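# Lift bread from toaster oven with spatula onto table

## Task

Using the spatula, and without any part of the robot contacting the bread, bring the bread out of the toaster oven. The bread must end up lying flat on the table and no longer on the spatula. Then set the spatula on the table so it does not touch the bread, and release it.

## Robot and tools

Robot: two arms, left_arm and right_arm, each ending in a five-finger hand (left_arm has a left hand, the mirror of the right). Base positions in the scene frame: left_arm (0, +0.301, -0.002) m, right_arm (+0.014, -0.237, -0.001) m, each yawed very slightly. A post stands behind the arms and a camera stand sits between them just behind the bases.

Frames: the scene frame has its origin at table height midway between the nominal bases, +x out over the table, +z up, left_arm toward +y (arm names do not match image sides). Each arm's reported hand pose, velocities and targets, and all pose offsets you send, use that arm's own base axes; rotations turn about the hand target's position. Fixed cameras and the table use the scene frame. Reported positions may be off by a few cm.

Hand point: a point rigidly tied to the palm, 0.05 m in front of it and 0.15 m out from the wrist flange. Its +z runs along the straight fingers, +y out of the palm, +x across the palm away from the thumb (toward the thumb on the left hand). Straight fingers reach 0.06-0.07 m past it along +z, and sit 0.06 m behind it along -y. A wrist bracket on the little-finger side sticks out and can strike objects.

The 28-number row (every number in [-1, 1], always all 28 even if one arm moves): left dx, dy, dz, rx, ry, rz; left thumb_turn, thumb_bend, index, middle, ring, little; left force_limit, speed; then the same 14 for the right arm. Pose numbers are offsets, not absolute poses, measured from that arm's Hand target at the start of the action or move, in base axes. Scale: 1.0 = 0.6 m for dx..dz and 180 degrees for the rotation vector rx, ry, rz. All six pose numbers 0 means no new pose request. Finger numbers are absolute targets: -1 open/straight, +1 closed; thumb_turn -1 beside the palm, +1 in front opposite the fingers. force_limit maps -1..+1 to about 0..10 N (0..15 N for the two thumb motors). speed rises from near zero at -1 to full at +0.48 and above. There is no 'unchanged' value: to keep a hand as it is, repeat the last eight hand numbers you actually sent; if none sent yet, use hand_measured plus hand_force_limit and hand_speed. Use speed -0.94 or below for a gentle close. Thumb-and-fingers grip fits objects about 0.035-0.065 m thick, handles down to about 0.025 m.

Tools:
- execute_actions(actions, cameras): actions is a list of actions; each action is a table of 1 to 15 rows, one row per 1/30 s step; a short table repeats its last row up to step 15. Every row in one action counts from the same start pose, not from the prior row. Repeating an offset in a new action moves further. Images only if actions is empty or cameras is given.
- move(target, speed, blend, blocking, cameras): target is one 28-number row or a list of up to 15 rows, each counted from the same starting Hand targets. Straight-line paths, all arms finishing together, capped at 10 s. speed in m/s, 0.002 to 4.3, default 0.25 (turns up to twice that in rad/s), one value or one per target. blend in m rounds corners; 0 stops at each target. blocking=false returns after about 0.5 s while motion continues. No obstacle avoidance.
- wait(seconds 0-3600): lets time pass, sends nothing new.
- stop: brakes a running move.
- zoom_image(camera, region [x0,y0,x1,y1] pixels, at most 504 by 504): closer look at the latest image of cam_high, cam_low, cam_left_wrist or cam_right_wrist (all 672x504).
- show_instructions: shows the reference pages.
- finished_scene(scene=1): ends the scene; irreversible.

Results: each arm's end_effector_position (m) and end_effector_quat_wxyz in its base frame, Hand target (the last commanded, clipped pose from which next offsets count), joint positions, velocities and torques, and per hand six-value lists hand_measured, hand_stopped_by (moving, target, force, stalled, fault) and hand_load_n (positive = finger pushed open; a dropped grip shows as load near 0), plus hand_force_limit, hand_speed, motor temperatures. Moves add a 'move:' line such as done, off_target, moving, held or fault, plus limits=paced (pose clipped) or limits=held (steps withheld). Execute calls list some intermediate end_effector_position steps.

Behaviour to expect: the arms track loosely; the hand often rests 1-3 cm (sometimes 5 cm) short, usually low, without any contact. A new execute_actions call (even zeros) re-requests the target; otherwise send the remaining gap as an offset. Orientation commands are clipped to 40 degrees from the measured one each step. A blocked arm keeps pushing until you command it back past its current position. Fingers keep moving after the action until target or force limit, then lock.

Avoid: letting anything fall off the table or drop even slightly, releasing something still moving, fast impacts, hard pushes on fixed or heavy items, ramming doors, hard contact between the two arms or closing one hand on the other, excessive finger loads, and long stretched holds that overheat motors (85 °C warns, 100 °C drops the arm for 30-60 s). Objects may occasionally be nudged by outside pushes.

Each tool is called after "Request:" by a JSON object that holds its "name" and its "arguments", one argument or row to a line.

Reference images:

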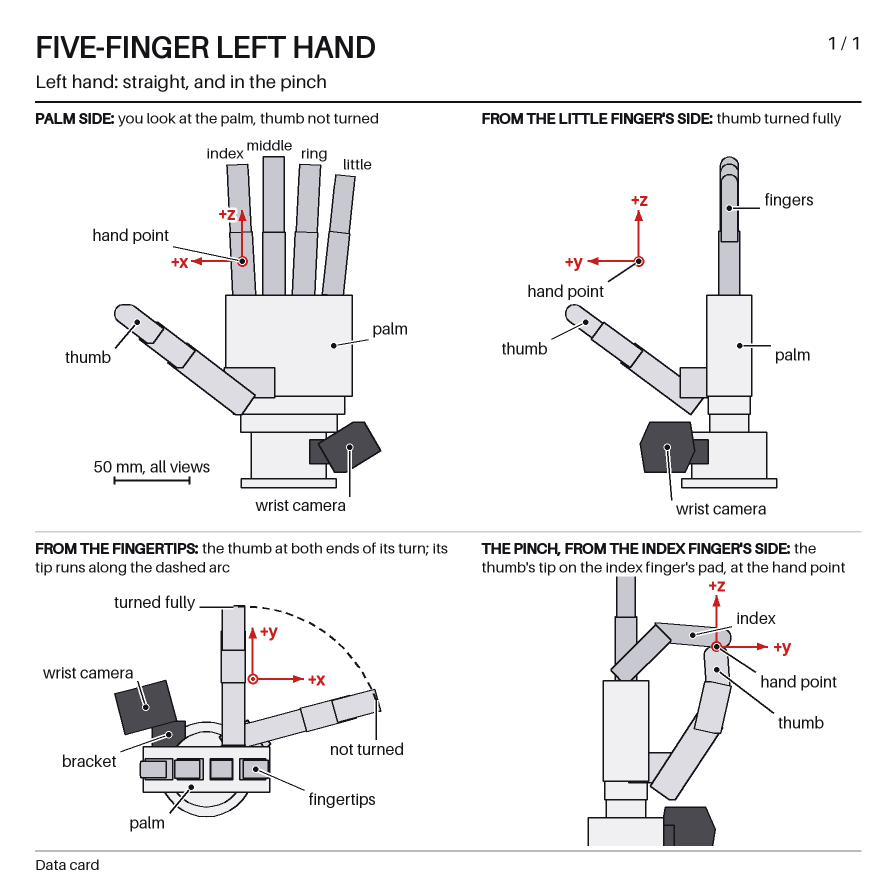

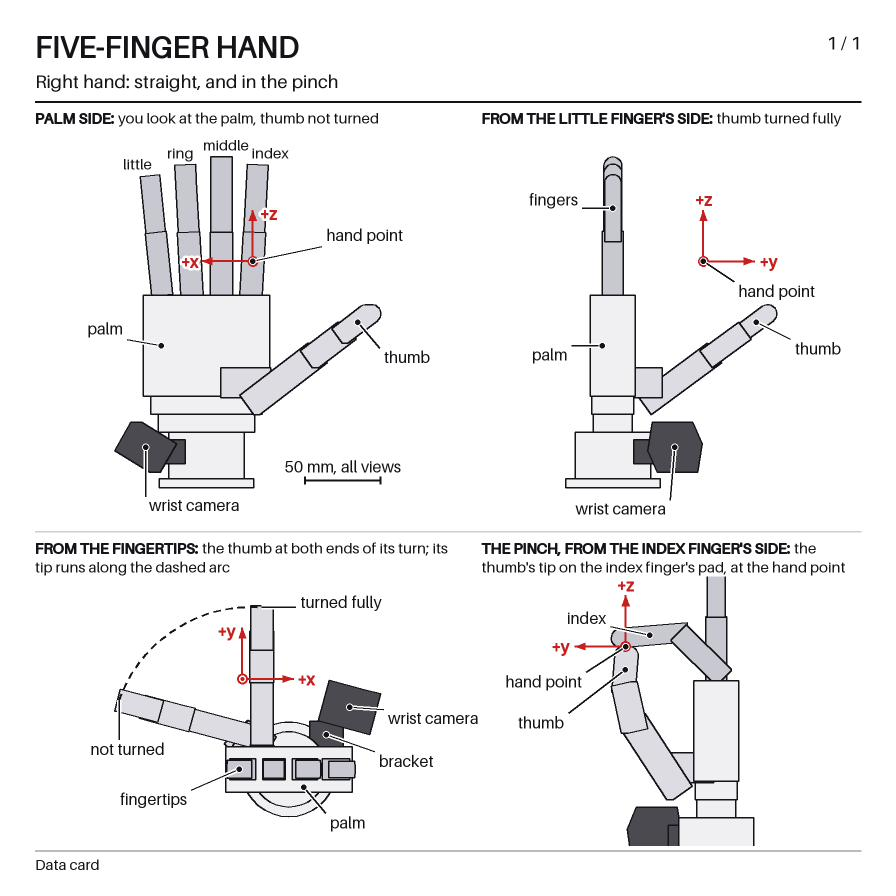

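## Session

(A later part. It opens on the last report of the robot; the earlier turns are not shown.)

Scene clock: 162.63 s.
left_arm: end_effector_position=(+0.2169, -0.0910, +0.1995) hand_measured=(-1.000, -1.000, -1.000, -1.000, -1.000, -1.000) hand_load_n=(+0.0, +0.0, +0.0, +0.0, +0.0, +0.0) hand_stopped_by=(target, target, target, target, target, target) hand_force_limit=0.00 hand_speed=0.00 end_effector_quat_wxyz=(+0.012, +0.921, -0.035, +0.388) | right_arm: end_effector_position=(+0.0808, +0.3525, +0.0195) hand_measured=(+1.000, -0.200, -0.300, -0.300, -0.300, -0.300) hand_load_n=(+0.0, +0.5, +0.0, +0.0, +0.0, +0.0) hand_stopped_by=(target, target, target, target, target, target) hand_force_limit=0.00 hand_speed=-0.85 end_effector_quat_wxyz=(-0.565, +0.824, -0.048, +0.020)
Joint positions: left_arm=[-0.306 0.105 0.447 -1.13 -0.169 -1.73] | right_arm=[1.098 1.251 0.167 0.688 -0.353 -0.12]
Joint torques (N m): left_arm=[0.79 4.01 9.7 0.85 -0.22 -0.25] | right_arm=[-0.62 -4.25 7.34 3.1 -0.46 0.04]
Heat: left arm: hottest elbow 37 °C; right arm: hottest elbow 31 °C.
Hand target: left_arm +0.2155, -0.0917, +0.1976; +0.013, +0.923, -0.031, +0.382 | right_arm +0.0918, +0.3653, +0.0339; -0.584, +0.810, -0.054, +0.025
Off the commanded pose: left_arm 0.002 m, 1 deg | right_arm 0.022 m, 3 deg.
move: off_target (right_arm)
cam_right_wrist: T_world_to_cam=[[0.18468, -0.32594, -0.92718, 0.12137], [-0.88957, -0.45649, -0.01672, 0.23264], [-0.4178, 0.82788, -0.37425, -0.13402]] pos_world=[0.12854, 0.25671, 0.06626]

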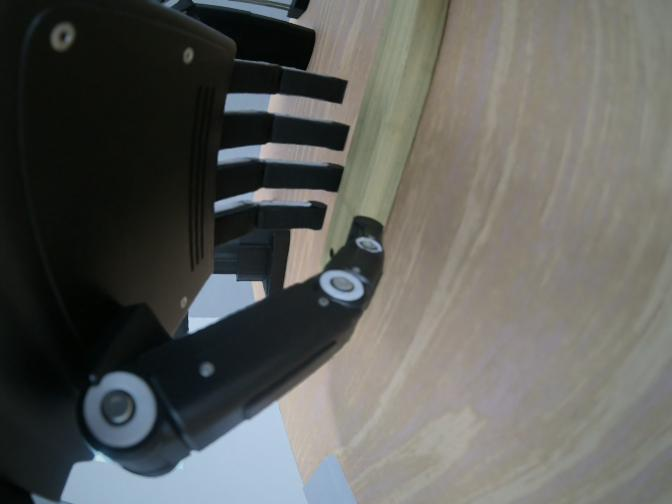

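Request:
{"name": "move", "arguments": {
  "target": [0,0,0,0,0,0,-1,-1,-1,-1,-1,-1,0,0, 0,-0.004,-0.012,0,0,0,1,-0.25,-0.3,-0.3,-0.3,-0.3,0,-0.85],
  "speed": 0.05,
  "cameras": ["cam_right_wrist"]
}}

Request:
{"name": "zoom_image", "arguments": {
  "camera": "cam_right_wrist",
  "region": [280, 100, 480, 300]
}}

Scene clock: 164.00 s.
left_arm: end_effector_position=(+0.2169, -0.0910, +0.1995) hand_measured=(-1.000, -1.000, -1.000, -1.000, -1.000, -1.000) hand_load_n=(+0.0, +0.0, +0.0, +0.0, +0.0, +0.0) hand_stopped_by=(target, target, target, target, target, target) hand_force_limit=0.00 hand_speed=0.00 end_effector_quat_wxyz=(+0.012, +0.921, -0.035, +0.388) | right_arm: end_effector_position=(+0.0828, +0.3552, +0.0167) hand_measured=(+1.000, -0.250, -0.300, -0.300, -0.300, -0.300) hand_load_n=(+0.0, +0.0, +0.0, +0.0, +0.0, +0.0) hand_stopped_by=(target, target, target, target, target, target) hand_force_limit=0.00 hand_speed=-0.85 end_effector_quat_wxyz=(-0.569, +0.821, -0.047, +0.021)
Joint positions: left_arm=[-0.306 0.105 0.447 -1.13 -0.169 -1.73] | right_arm=[1.095 1.292 0.167 0.74 -0.357 -0.12]
Joint torques (N m): left_arm=[0.73 4.01 9.7 0.87 -0.22 -0.26] | right_arm=[-0.44 -4.6 6.48 2.82 -0.42 0.11]
Heat: left arm: hottest elbow 37 °C; right arm: hottest elbow 31 °C.
Hand target: left_arm +0.2155, -0.0917, +0.1976; +0.013, +0.923, -0.031, +0.382 | right_arm +0.0918, +0.3629, +0.0267; -0.584, +0.810, -0.054, +0.025
Off the commanded pose: left_arm 0.002 m, 1 deg | right_arm 0.015 m, 2 deg.
move: off_target (right_arm)
cam_right_wrist: T_world_to_cam=[[0.1882, -0.31663, -0.92969, 0.11566], [-0.8896, -0.45606, -0.02476, 0.23566], [-0.41616, 0.83171, -0.36751, -0.13803]] pos_world=[0.13043, 0.2589, 0.06264]

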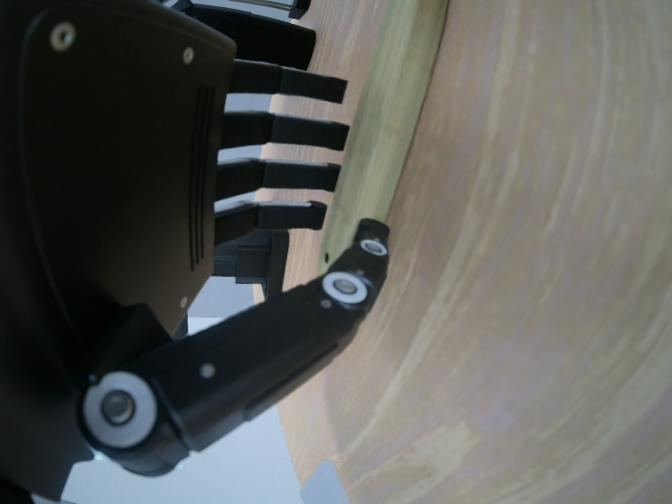

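Scaled by 2.520 from the camera's image (finer frame: 960x720).

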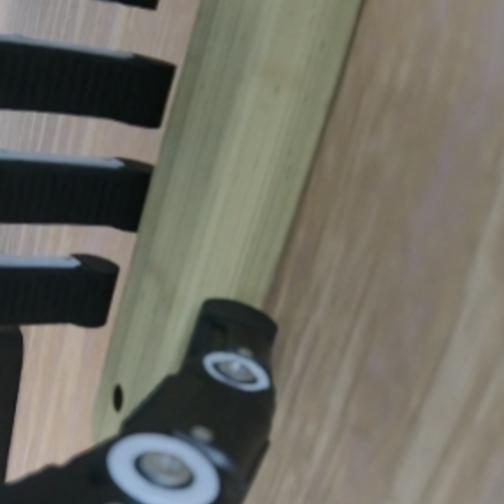

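Good. Close in two stages.

Request:
{"name": "move", "arguments": {
  "target": [0,0,0,0,0,0,-1,-1,-1,-1,-1,-1,0,0, 0,0,0,0,0,0,1,0.3,0.3,0.3,0.3,0.3,-0.4,-0.9],
  "cameras": ["cam_right_wrist"]
}}

Request:
{"name": "move", "arguments": {
  "target": [0,0,0,0,0,0,-1,-1,-1,-1,-1,-1,0,0, 0,0,0,0,0,0,1,0.35,0.35,0.35,0.35,0.35,0.6,-0.9],
  "cameras": ["cam_right_wrist"]
}}

Scene clock: 165.93 s.
left_arm: end_effector_position=(+0.2169, -0.0910, +0.1995) hand_measured=(-1.000, -1.000, -1.000, -1.000, -1.000, -1.000) hand_load_n=(+0.0, -0.5, +0.0, +0.0, +0.0, +0.0) hand_stopped_by=(target, target, target, target, target, target) hand_force_limit=0.00 hand_speed=0.00 end_effector_quat_wxyz=(+0.012, +0.921, -0.035, +0.388) | right_arm: end_effector_position=(+0.0827, +0.3556, +0.0174) hand_measured=(+1.000, -0.144, -0.096, -0.088, -0.088, -0.060) hand_load_n=(+3.5, +5.0, +4.0, +4.0, +0.5, +4.0) hand_stopped_by=(target, force, force, force, force, force) hand_force_limit=-0.40 hand_speed=-0.90 end_effector_quat_wxyz=(-0.570, +0.820, -0.046, +0.021)
Joint positions: left_arm=[-0.306 0.105 0.447 -1.13 -0.169 -1.73] | right_arm=[1.095 1.292 0.167 0.743 -0.358 -0.12]
Joint torques (N m): left_arm=[0.79 4.07 9.72 0.85 -0.22 -0.25] | right_arm=[-2.02 -5.13 6.12 2.91 -0.34 0.02]
Heat: left arm: hottest elbow 37 °C; right arm: hottest elbow 31 °C.
Hand target: left_arm +0.2155, -0.0917, +0.1976; +0.013, +0.923, -0.031, +0.382 | right_arm +0.0918, +0.3629, +0.0267; -0.584, +0.810, -0.054, +0.025
Off the commanded pose: left_arm 0.002 m, 1 deg | right_arm 0.015 m, 2 deg.
move: done
cam_right_wrist: T_world_to_cam=[[0.18951, -0.31353, -0.93048, 0.11523], [-0.88894, -0.45723, -0.02699, 0.23621], [-0.41698, 0.83225, -0.36536, -0.13838]] pos_world=[0.13044, 0.2593, 0.06303]

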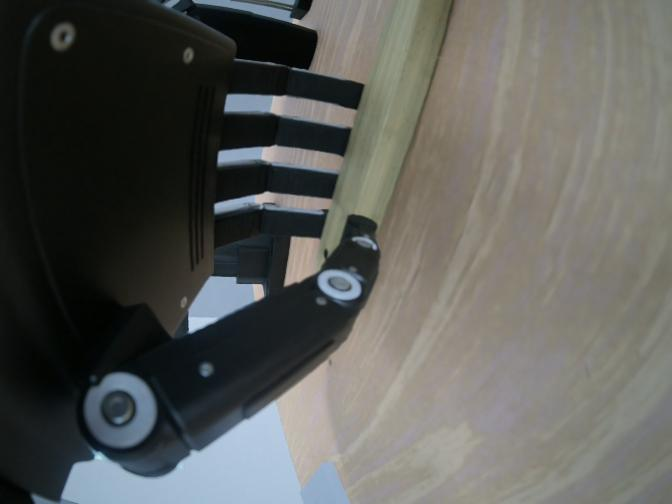

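Scene clock: 166.73 s.
left_arm: end_effector_position=(+0.2169, -0.0910, +0.1995) hand_measured=(-1.000, -1.000, -1.000, -1.000, -1.000, -1.000) hand_load_n=(+0.0, +0.0, +0.0, +0.0, +0.0, +0.0) hand_stopped_by=(target, target, target, target, target, target) hand_force_limit=0.00 hand_speed=0.00 end_effector_quat_wxyz=(+0.012, +0.921, -0.035, +0.388) | right_arm: end_effector_position=(+0.0833, +0.3564, +0.0186) hand_measured=(+1.000, -0.140, -0.082, -0.074, -0.044, +0.002) hand_load_n=(+12.5, +15.0, +10.0, +5.5, +6.5, +9.0) hand_stopped_by=(target, force, force, force, force, force) hand_force_limit=0.60 hand_speed=-0.90 end_effector_quat_wxyz=(-0.572, +0.818, -0.045, +0.022)
Joint positions: left_arm=[-0.306 0.105 0.447 -1.13 -0.169 -1.73] | right_arm=[1.095 1.292 0.167 0.749 -0.358 -0.122]
Joint torques (N m): left_arm=[0.85 4.01 9.7 0.85 -0.22 -0.25] | right_arm=[-0.09 -5.07 6.54 2.35 -0.39 0.07]
Heat: left arm: hottest elbow 37 °C; right arm: hottest elbow 31 °C.
Hand target: left_arm +0.2155, -0.0917, +0.1976; +0.013, +0.923, -0.031, +0.382 | right_arm +0.0918, +0.3629, +0.0267; -0.584, +0.810, -0.054, +0.025
Off the commanded pose: left_arm 0.002 m, 1 deg | right_arm 0.013 m, 2 deg.
move: done
cam_right_wrist: T_world_to_cam=[[0.19357, -0.30849, -0.93132, 0.1144], [-0.88859, -0.4575, -0.03315, 0.23719], [-0.41585, 0.83398, -0.36268, -0.1392]] pos_world=[0.13073, 0.25989, 0.06392]

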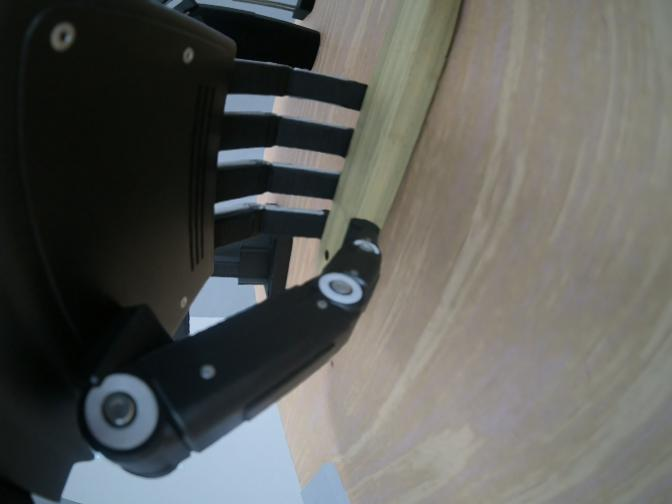

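Request:
{"name": "move", "arguments": {
  "target": [
    [0,0,0,0,0,0,-1,-1,-1,-1,-1,-1,0,0, -0.035,0.0,0.05,0,0,0,1,0.35,0.35,0.35,0.35,0.35,0.6,-0.9],
    [0,0,0,0,0,0,-1,-1,-1,-1,-1,-1,0,0, -0.035,0.025,0.21,0,0,0.015,1,0.35,0.35,0.35,0.35,0.35,0.6,-0.9]
  ],
  "speed": 0.1,
  "blend": 0.01,
  "cameras": ["all"]
}}

Request:
{"name": "zoom_image", "arguments": {
  "camera": "cam_left_wrist",
  "region": [0, 50, 430, 350]
}}

Request:
{"name": "zoom_image", "arguments": {
  "camera": "cam_low",
  "region": [210, 180, 400, 400]
}}

Request:
{"name": "zoom_image", "arguments": {
  "camera": "cam_high",
  "region": [300, 240, 540, 430]
}}

Scene clock: 170.20 s.
left_arm: end_effector_position=(+0.2169, -0.0910, +0.1995) hand_measured=(-1.000, -1.000, -1.000, -1.000, -1.000, -1.000) hand_load_n=(+0.0, +0.0, +0.0, +0.0, +0.0, +0.0) hand_stopped_by=(target, target, target, target, target, target) hand_force_limit=0.00 hand_speed=0.00 end_effector_quat_wxyz=(+0.012, +0.921, -0.035, +0.388) | right_arm: end_effector_position=(+0.0703, +0.3620, +0.1219) hand_measured=(+1.000, -0.140, -0.082, -0.074, -0.044, +0.002) hand_load_n=(+12.0, +17.0, +10.0, +5.5, +6.0, +7.5) hand_stopped_by=(target, force, force, force, force, force) hand_force_limit=0.60 hand_speed=-0.90 end_effector_quat_wxyz=(-0.563, +0.825, -0.053, +0.007)
Joint positions: left_arm=[-0.306 0.105 0.447 -1.13 -0.169 -1.73] | right_arm=[1.144 0.824 0.337 0.091 -0.324 -0.081]
Joint torques (N m): left_arm=[0.79 4.01 9.72 0.87 -0.22 -0.25] | right_arm=[0.73 -2.84 13.42 1.25 -0.37 -0.15]
Heat: left arm: hottest elbow 37 °C; right arm: hottest elbow 31 °C.
Hand target: left_arm +0.2155, -0.0917, +0.1976; +0.013, +0.923, -0.031, +0.382 | right_arm +0.0708, +0.3779, +0.1527; -0.584, +0.811, -0.035, +0.011
Off the commanded pose: left_arm 0.002 m, 1 deg | right_arm 0.035 m, 4 deg.
move: off_target (right_arm)
cam_left_wrist: T_world_to_cam=[[0.25578, 0.94372, 0.20969, -0.0129], [0.21628, -0.26727, 0.93904, -0.25239], [0.94223, -0.19484, -0.27247, -0.04908]] pos_world=[0.10413, -0.06485, 0.22634]
cam_right_wrist: T_world_to_cam=[[0.1612, -0.32673, -0.93127, 0.2238], [-0.88759, -0.46057, 0.00795, 0.22774], [-0.43151, 0.8253, -0.36425, -0.10724]] pos_world=[0.11979, 0.26652, 0.16754]

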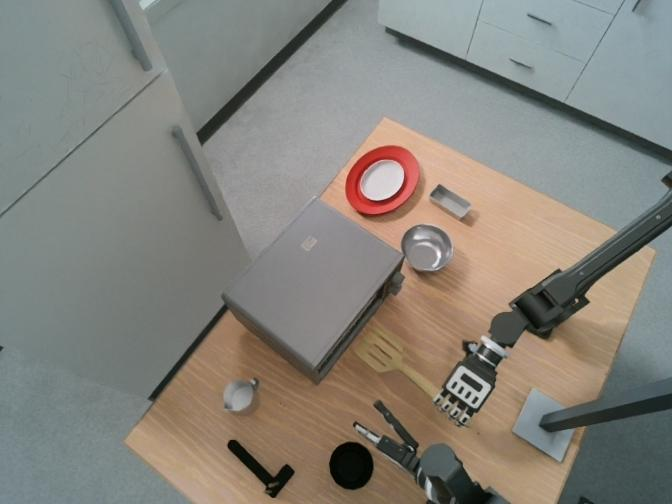

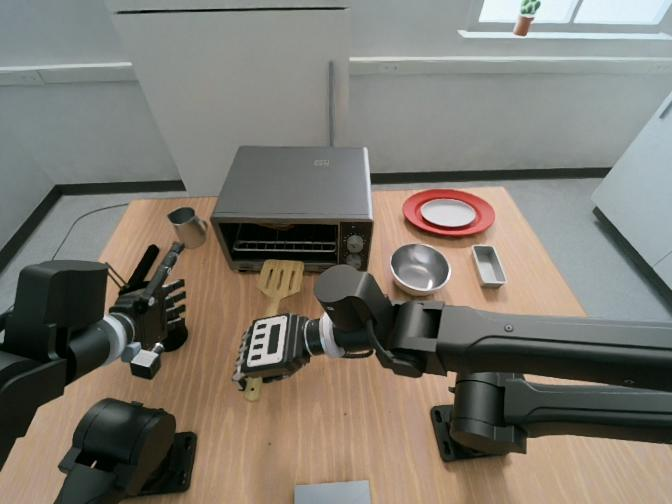

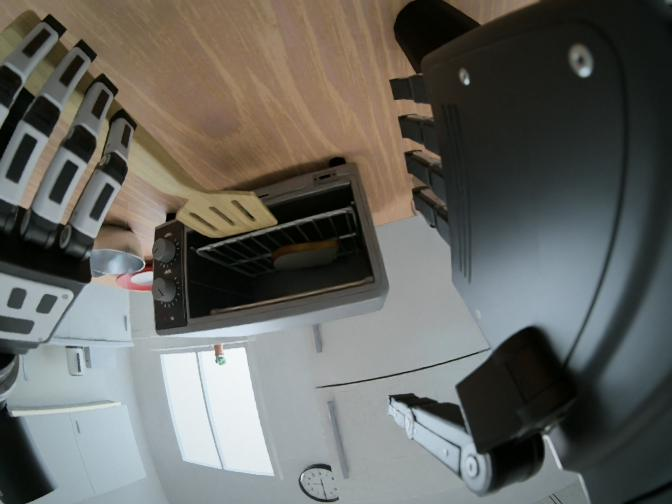

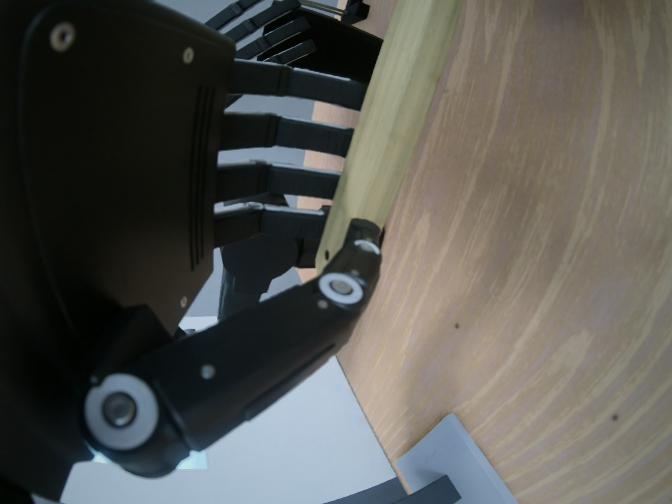

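Scaled by 1.172 from the camera's image (finer frame: 960x720).

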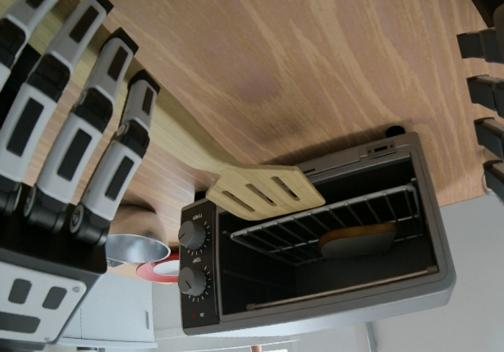

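Scaled by 2.291 from the camera's image (finer frame: 960x720).

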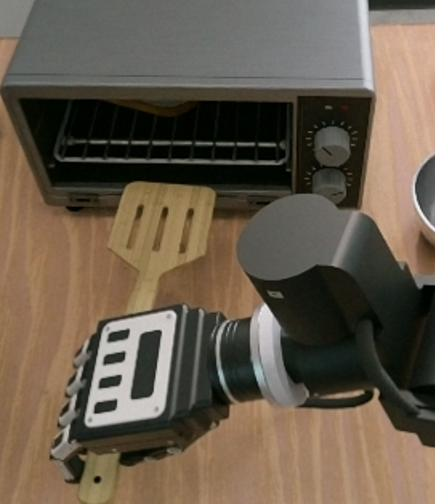

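Scaled by 2.100 from the camera's image (finer frame: 960x720).

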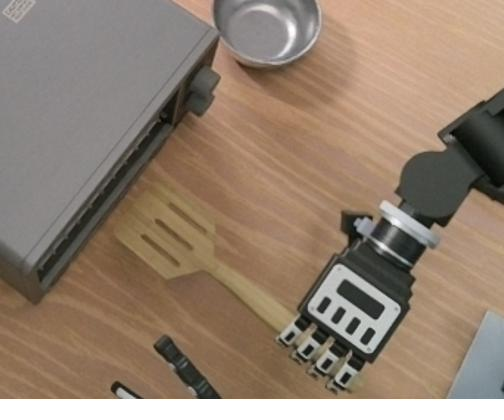

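Request:
{"name": "move", "arguments": {
  "target": [0,0,0,0,0,0,-1,-1,-1,-1,-1,-1,0,0, 0.14,0.035,0.02,0,-0.017,0.008,1,0.35,0.35,0.35,0.35,0.35,0.6,-0.9],
  "speed": 0.08,
  "cameras": ["cam_low","cam_left_wrist","cam_high"]
}}

Request:
{"name": "zoom_image", "arguments": {
  "camera": "cam_left_wrist",
  "region": [100, 130, 430, 350]
}}

Request:
{"name": "zoom_image", "arguments": {
  "camera": "cam_low",
  "region": [210, 180, 400, 400]
}}

Scene clock: 174.30 s.
left_arm: end_effector_position=(+0.2169, -0.0910, +0.1995) hand_measured=(-1.000, -1.000, -1.000, -1.000, -1.000, -1.000) hand_load_n=(+0.0, +0.0, +0.0, +0.0, +0.0, +0.5) hand_stopped_by=(target, target, target, target, target, target) hand_force_limit=0.00 hand_speed=0.00 end_effector_quat_wxyz=(+0.012, +0.921, -0.035, +0.388) | right_arm: end_effector_position=(+0.1386, +0.3824, +0.1356) hand_measured=(+1.000, -0.140, -0.082, -0.074, -0.044, +0.002) hand_load_n=(+12.5, +17.0, +10.0, +5.5, +6.0, +7.5) hand_stopped_by=(target, force, force, force, force, force) hand_force_limit=0.60 hand_speed=-0.90 end_effector_quat_wxyz=(-0.563, +0.826, -0.028, +0.005)
Joint positions: left_arm=[-0.306 0.105 0.447 -1.13 -0.169 -1.73] | right_arm=[0.937 1.017 0.483 0.091 -0.545 -0.216]
Joint torques (N m): left_arm=[0.79 4.01 9.7 0.87 -0.22 -0.25] | right_arm=[-0.79 -5.07 13.37 2.02 -0.58 -0.28]
Heat: left arm: hottest elbow 37 °C; right arm: hottest elbow 31 °C.
Hand target: left_arm +0.2155, -0.0917, +0.1976; +0.013, +0.923, -0.031, +0.382 | right_arm +0.1548, +0.3989, +0.1647; -0.585, +0.811, -0.009, +0.025
Off the commanded pose: left_arm 0.002 m, 1 deg | right_arm 0.037 m, 4 deg.
move: off_target (right_arm)
cam_left_wrist: T_world_to_cam=[[0.25578, 0.94372, 0.20969, -0.0129], [0.21628, -0.26727, 0.93904, -0.25239], [0.94223, -0.19484, -0.27247, -0.04908]] pos_world=[0.10413, -0.06485, 0.22634]
Images, in order (width x height): cam_high 672x504, cam_low 672x504, cam_left_wrist 672x504.

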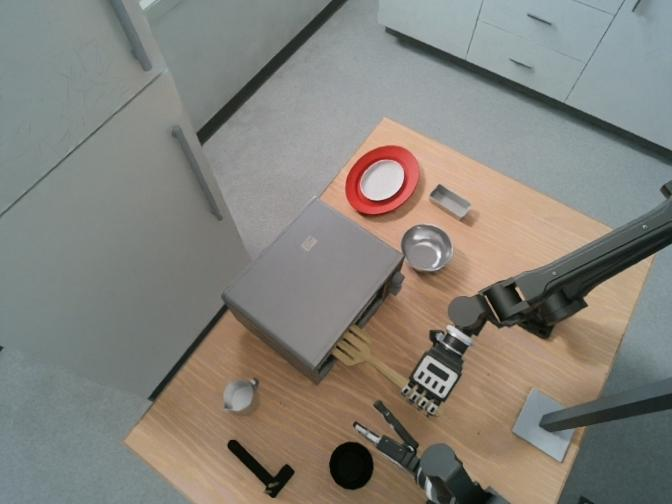

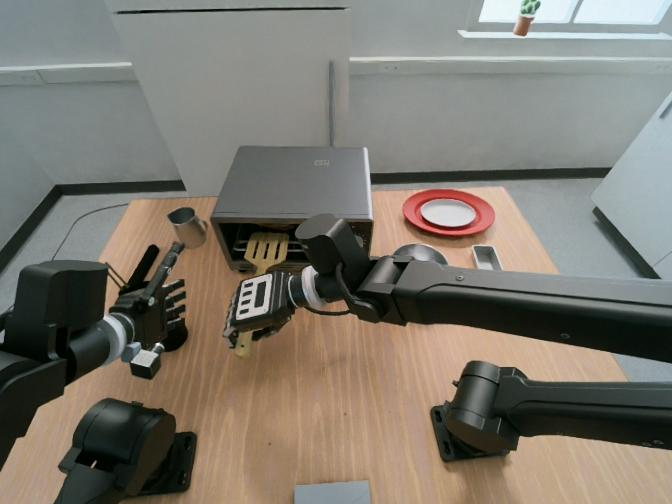

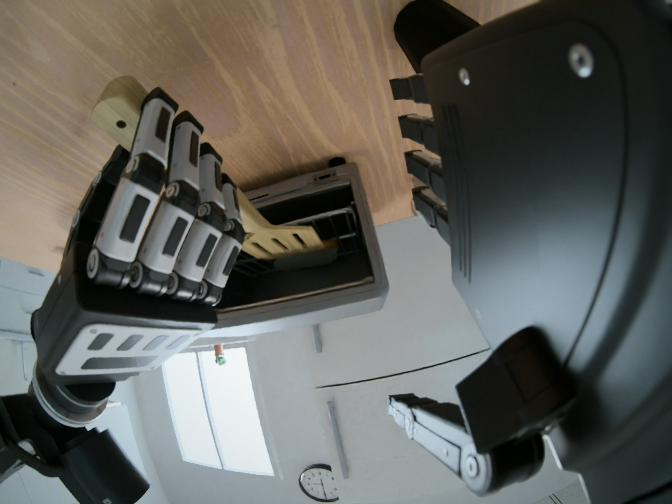

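Scaled by 1.527 from the camera's image (finer frame: 960x720).

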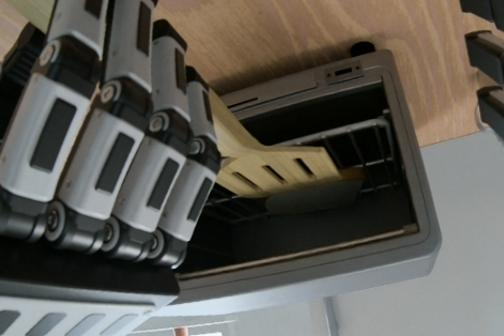

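Scaled by 2.291 from the camera's image (finer frame: 960x720).

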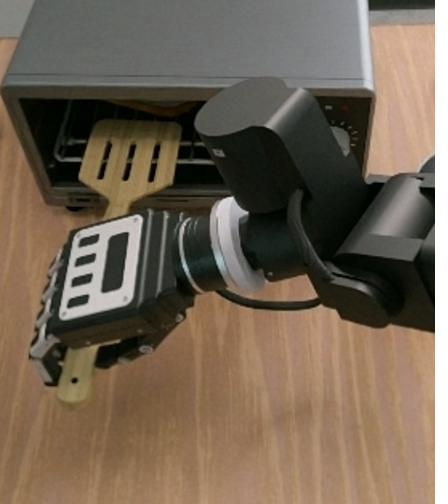

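Request:
{"name": "move", "arguments": {
  "target": [0,0,0,0,0,0,-1,-1,-1,-1,-1,-1,0,0, 0.02,0.0,-0.035,0,0.017,0,1,0.35,0.35,0.35,0.35,0.35,0.6,-0.9],
  "speed": 0.05,
  "cameras": ["cam_low","cam_left_wrist"]
}}

Request:
{"name": "zoom_image", "arguments": {
  "camera": "cam_left_wrist",
  "region": [100, 130, 430, 350]
}}

Request:
{"name": "zoom_image", "arguments": {
  "camera": "cam_low",
  "region": [210, 180, 400, 400]
}}

Scene clock: 176.37 s.
left_arm: end_effector_position=(+0.2169, -0.0910, +0.1995) hand_measured=(-1.000, -1.000, -1.000, -1.000, -1.000, -1.000) hand_load_n=(+0.0, +0.0, +0.0, +0.0, +0.0, +0.0) hand_stopped_by=(target, target, target, target, target, target) hand_force_limit=0.00 hand_speed=0.00 end_effector_quat_wxyz=(+0.012, +0.921, -0.035, +0.388) | right_arm: end_effector_position=(+0.1474, +0.3837, +0.1171) hand_measured=(+1.000, -0.140, -0.082, -0.074, -0.044, +0.002) hand_load_n=(+12.5, +17.0, +10.0, +5.5, +5.5, +7.5) hand_stopped_by=(target, force, force, force, force, force) hand_force_limit=0.60 hand_speed=-0.90 end_effector_quat_wxyz=(-0.559, +0.828, -0.033, -0.016)
Joint positions: left_arm=[-0.306 0.105 0.447 -1.13 -0.169 -1.73] | right_arm=[0.897 1.102 0.483 0.145 -0.607 -0.217]
Joint torques (N m): left_arm=[0.85 4.01 9.69 0.87 -0.22 -0.26] | right_arm=[-0.85 -5.07 12.05 2.77 -0.66 -0.01]
Heat: left arm: hottest elbow 37 °C; right arm: hottest elbow 31 °C.
Hand target: left_arm +0.2155, -0.0917, +0.1976; +0.013, +0.923, -0.031, +0.382 | right_arm +0.1668, +0.3989, +0.1437; -0.585, +0.811, -0.024, +0.004
Off the commanded pose: left_arm 0.002 m, 1 deg | right_arm 0.036 m, 4 deg.
move: off_target (right_arm)
cam_left_wrist: T_world_to_cam=[[0.25578, 0.94372, 0.20969, -0.0129], [0.21628, -0.26727, 0.93904, -0.25239], [0.94223, -0.19484, -0.27247, -0.04908]] pos_world=[0.10413, -0.06485, 0.22634]

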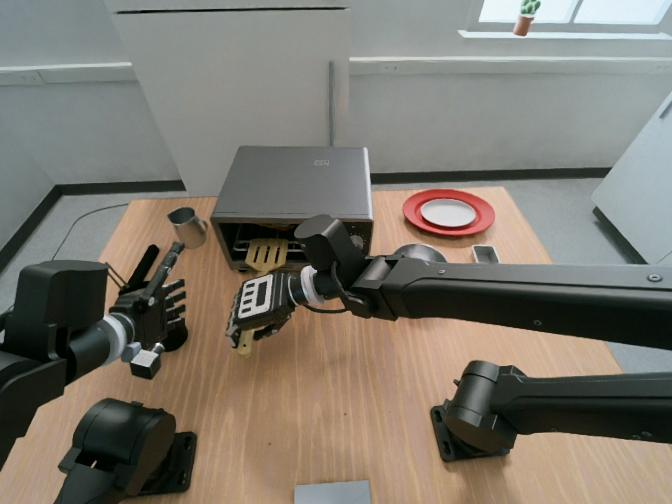

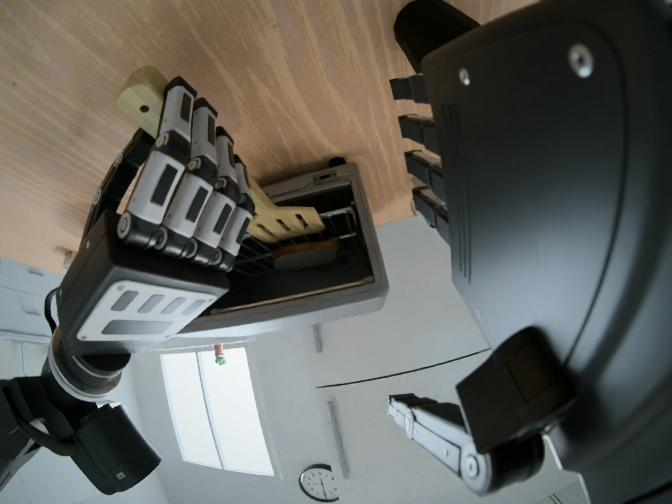

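Scaled by 1.527 from the camera's image (finer frame: 960x720).

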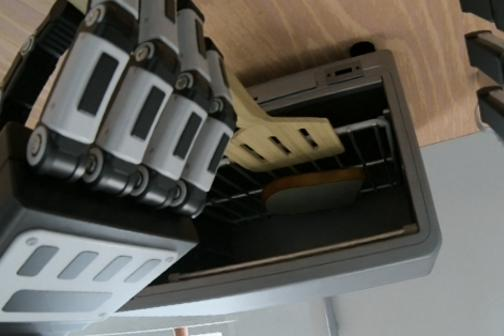

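Scaled by 2.291 from the camera's image (finer frame: 960x720).

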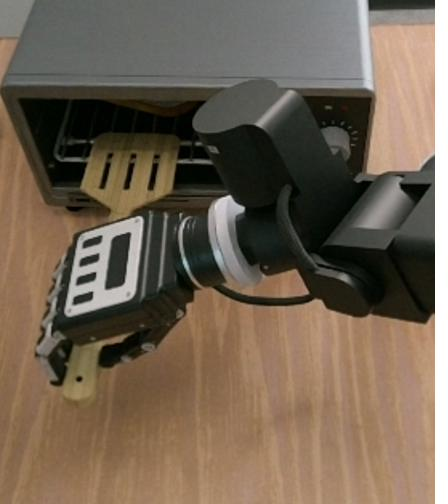

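Request:
{"name": "move", "arguments": {
  "target": [0,0,0,0,0,0,-1,-1,-1,-1,-1,-1,0,0, 0.015,0.0,-0.03,0.011,0.006,0,1,0.35,0.35,0.35,0.35,0.35,0.6,-0.9],
  "speed": 0.04,
  "cameras": ["cam_low","cam_left_wrist"]
}}

Request:
{"name": "zoom_image", "arguments": {
  "camera": "cam_left_wrist",
  "region": [200, 150, 400, 300]
}}

Request:
{"name": "zoom_image", "arguments": {
  "camera": "cam_low",
  "region": [210, 200, 350, 300]
}}

Scene clock: 178.37 s.
left_arm: end_effector_position=(+0.2169, -0.0910, +0.1995) hand_measured=(-1.000, -1.000, -1.000, -1.000, -1.000, -1.000) hand_load_n=(+0.0, +0.0, +0.0, +0.0, +0.0, +0.0) hand_stopped_by=(target, target, target, target, target, target) hand_force_limit=0.00 hand_speed=0.00 end_effector_quat_wxyz=(+0.012, +0.921, -0.035, +0.388) | right_arm: end_effector_position=(+0.1649, +0.3943, +0.1146) hand_measured=(+1.000, -0.140, -0.082, -0.074, -0.044, +0.002) hand_load_n=(+12.5, +16.5, +10.0, +5.5, +6.0, +7.5) hand_stopped_by=(target, force, force, force, force, force) hand_force_limit=0.60 hand_speed=-0.90 end_effector_quat_wxyz=(-0.584, +0.811, -0.025, -0.011)
Joint positions: left_arm=[-0.306 0.105 0.447 -1.13 -0.169 -1.73] | right_arm=[0.861 1.18 0.483 0.286 -0.654 -0.209]
Joint torques (N m): left_arm=[0.79 3.96 9.69 0.85 -0.22 -0.25] | right_arm=[-0.73 -5.42 9.36 2.62 -0.64 0.02]
Heat: left arm: hottest elbow 37 °C; right arm: hottest elbow 31 °C.
Hand target: left_arm +0.2155, -0.0917, +0.1976; +0.013, +0.923, -0.031, +0.382 | right_arm +0.1758, +0.3989, +0.1257; -0.598, +0.801, -0.030, -0.004
Off the commanded pose: left_arm 0.002 m, 1 deg | right_arm 0.016 m, 2 deg.
move: off_target (right_arm)
cam_left_wrist: T_world_to_cam=[[0.25578, 0.94372, 0.20969, -0.0129], [0.21628, -0.26727, 0.93904, -0.25239], [0.94223, -0.19484, -0.27247, -0.04908]] pos_world=[0.10413, -0.06485, 0.22634]

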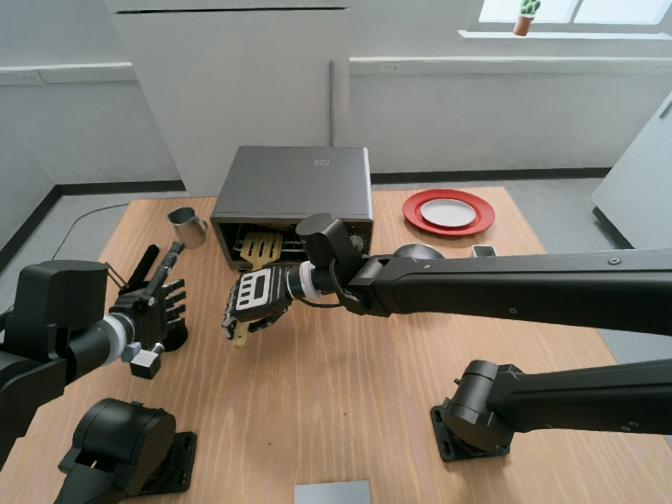

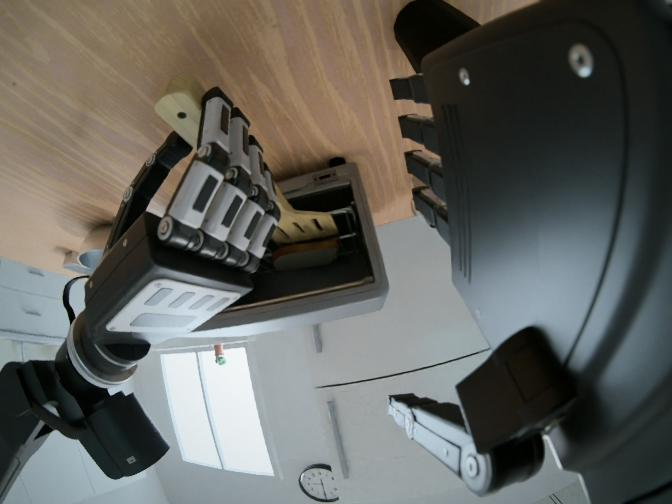

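Scaled by 2.520 from the camera's image (finer frame: 960x720).

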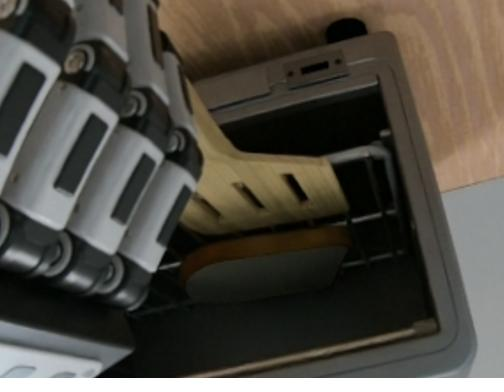

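Scaled by 3.600 from the camera's image (finer frame: 960x720).

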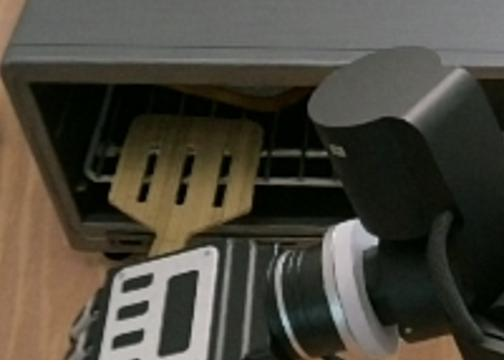

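Request:
{"name": "move", "arguments": {
  "target": [0,0,0,0,0,0,-1,-1,-1,-1,-1,-1,0,0, 0.0,-0.005,-0.025,-0.005,0.006,0,1,0.35,0.35,0.35,0.35,0.35,0.6,-0.9],
  "speed": 0.03,
  "cameras": ["cam_low","cam_left_wrist"]
}}

Request:
{"name": "zoom_image", "arguments": {
  "camera": "cam_left_wrist",
  "region": [200, 150, 400, 300]
}}

Request:
{"name": "zoom_image", "arguments": {
  "camera": "cam_low",
  "region": [210, 200, 350, 300]
}}

Scene clock: 180.67 s.
left_arm: end_effector_position=(+0.2169, -0.0910, +0.1995) hand_measured=(-1.000, -1.000, -1.000, -1.000, -1.000, -1.000) hand_load_n=(+0.0, +0.0, +0.0, +0.0, +0.0, +0.0) hand_stopped_by=(target, target, target, target, target, target) hand_force_limit=0.00 hand_speed=0.00 end_effector_quat_wxyz=(+0.012, +0.921, -0.035, +0.388) | right_arm: end_effector_position=(+0.1694, +0.3970, +0.1118) hand_measured=(+1.000, -0.140, -0.082, -0.074, -0.044, +0.002) hand_load_n=(+13.0, +15.0, +11.0, +5.5, +6.0, +7.0) hand_stopped_by=(target, force, force, force, force, force) hand_force_limit=0.60 hand_speed=-0.90 end_effector_quat_wxyz=(-0.589, +0.808, -0.024, -0.008)
Joint positions: left_arm=[-0.306 0.105 0.447 -1.13 -0.169 -1.73] | right_arm=[0.855 1.205 0.483 0.323 -0.66 -0.209]
Joint torques (N m): left_arm=[0.73 4.01 9.7 0.85 -0.22 -0.25] | right_arm=[-0.73 -5.54 8.29 2.26 -0.72 0.04]
Heat: left arm: hottest elbow 37 °C; right arm: hottest elbow 31 °C.
Hand target: left_arm +0.2155, -0.0917, +0.1976; +0.013, +0.923, -0.031, +0.382 | right_arm +0.1758, +0.3959, +0.1107; -0.592, +0.805, -0.036, -0.012
Off the commanded pose: left_arm 0.002 m, 1 deg | right_arm 0.007 m, 1 deg.
move: done
cam_left_wrist: T_world_to_cam=[[0.25578, 0.94372, 0.20969, -0.0129], [0.21628, -0.26727, 0.93904, -0.25239], [0.94223, -0.19484, -0.27247, -0.04908]] pos_world=[0.10413, -0.06485, 0.22634]

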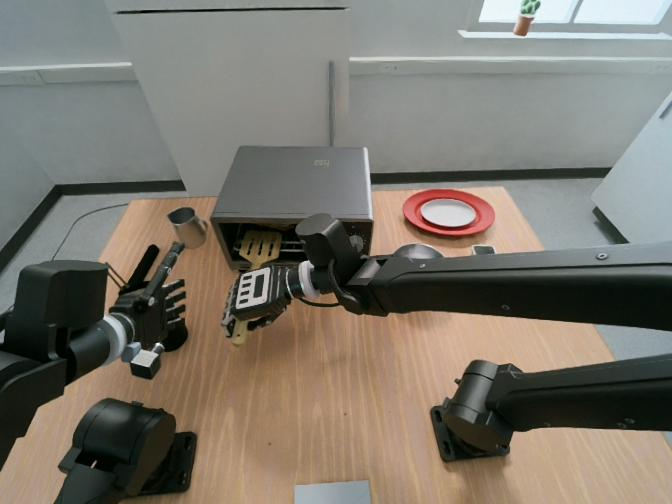

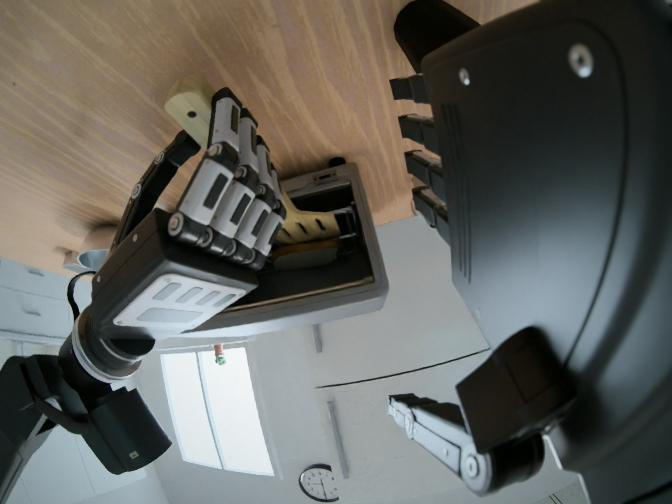

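Scaled by 2.520 from the camera's image (finer frame: 960x720).

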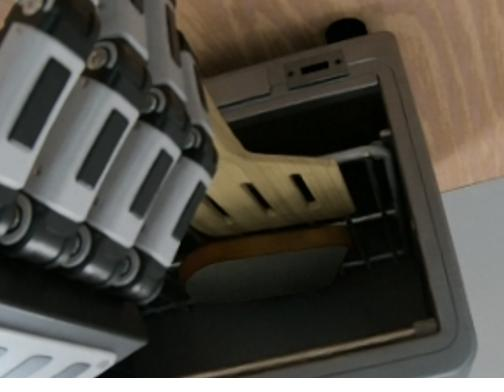

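Scaled by 3.600 from the camera's image (finer frame: 960x720).

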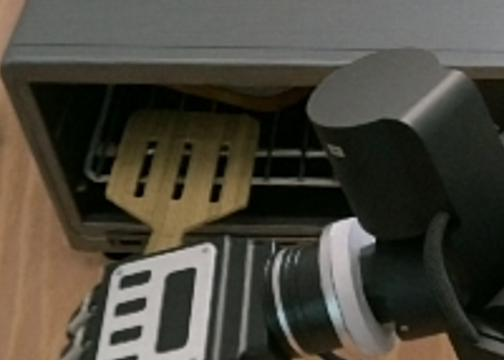

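Request:
{"name": "move", "arguments": {
  "target": [0,0,0,0,0,0,-1,-1,-1,-1,-1,-1,0,0, -0.01,-0.065,0.04,0,-0.005,0,1,0.35,0.35,0.35,0.35,0.35,0.6,-0.9],
  "speed": 0.05,
  "cameras": ["cam_low","cam_left_wrist"]
}}

Request:
{"name": "zoom_image", "arguments": {
  "camera": "cam_left_wrist",
  "region": [200, 150, 400, 300]
}}

Request:
{"name": "zoom_image", "arguments": {
  "camera": "cam_low",
  "region": [210, 200, 350, 300]
}}

Scene clock: 183.73 s.
left_arm: end_effector_position=(+0.2169, -0.0910, +0.1995) hand_measured=(-1.000, -1.000, -1.000, -1.000, -1.000, -1.000) hand_load_n=(+0.0, +0.0, +0.0, +0.0, +0.0, +0.0) hand_stopped_by=(target, target, target, target, target, target) hand_force_limit=0.00 hand_speed=0.00 end_effector_quat_wxyz=(+0.012, +0.921, -0.035, +0.388) | right_arm: end_effector_position=(+0.1632, +0.3604, +0.1299) hand_measured=(+1.000, -0.140, -0.082, -0.074, -0.044, +0.002) hand_load_n=(+12.5, +17.0, +9.5, +5.5, +6.0, +7.5) hand_stopped_by=(target, force, force, force, force, force) hand_force_limit=0.60 hand_speed=-0.90 end_effector_quat_wxyz=(-0.588, +0.808, -0.038, -0.017)
Joint positions: left_arm=[-0.306 0.105 0.447 -1.13 -0.169 -1.73] | right_arm=[0.78 1.053 0.445 0.185 -0.726 -0.216]
Joint torques (N m): left_arm=[0.79 4.01 9.7 0.87 -0.22 -0.25] | right_arm=[-0.91 -6.42 9.01 1.29 -0.64 -0.2]
Heat: left arm: hottest elbow 37 °C; right arm: hottest elbow 31 °C.
Hand target: left_arm +0.2155, -0.0917, +0.1976; +0.013, +0.923, -0.031, +0.382 | right_arm +0.1698, +0.3569, +0.1347; -0.592, +0.805, -0.031, -0.005
Off the commanded pose: left_arm 0.002 m, 1 deg | right_arm 0.009 m, 2 deg.
move: done
cam_left_wrist: T_world_to_cam=[[0.25578, 0.94372, 0.20969, -0.0129], [0.21628, -0.26727, 0.93904, -0.25239], [0.94223, -0.19484, -0.27247, -0.04908]] pos_world=[0.10413, -0.06485, 0.22634]

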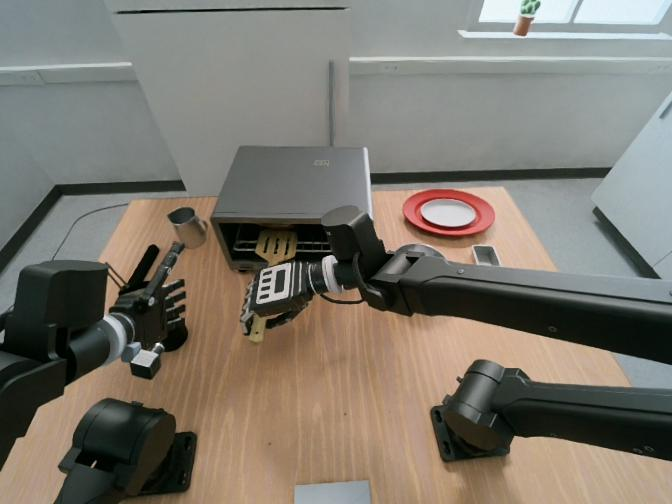

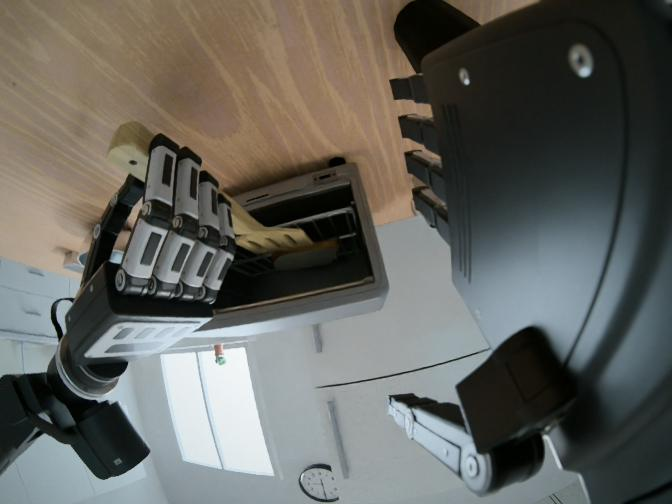

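Scaled by 2.520 from the camera's image (finer frame: 960x720).

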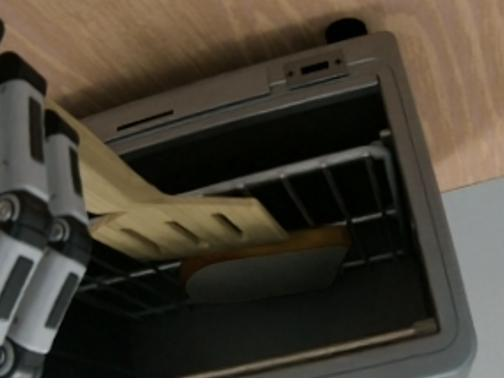

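Scaled by 3.600 from the camera's image (finer frame: 960x720).

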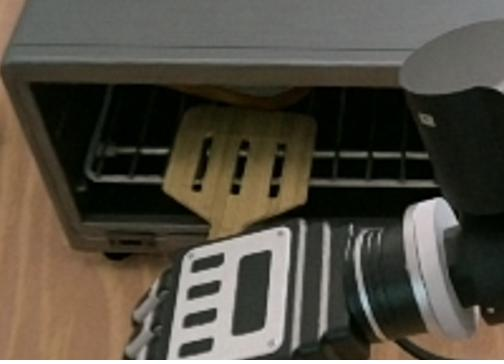

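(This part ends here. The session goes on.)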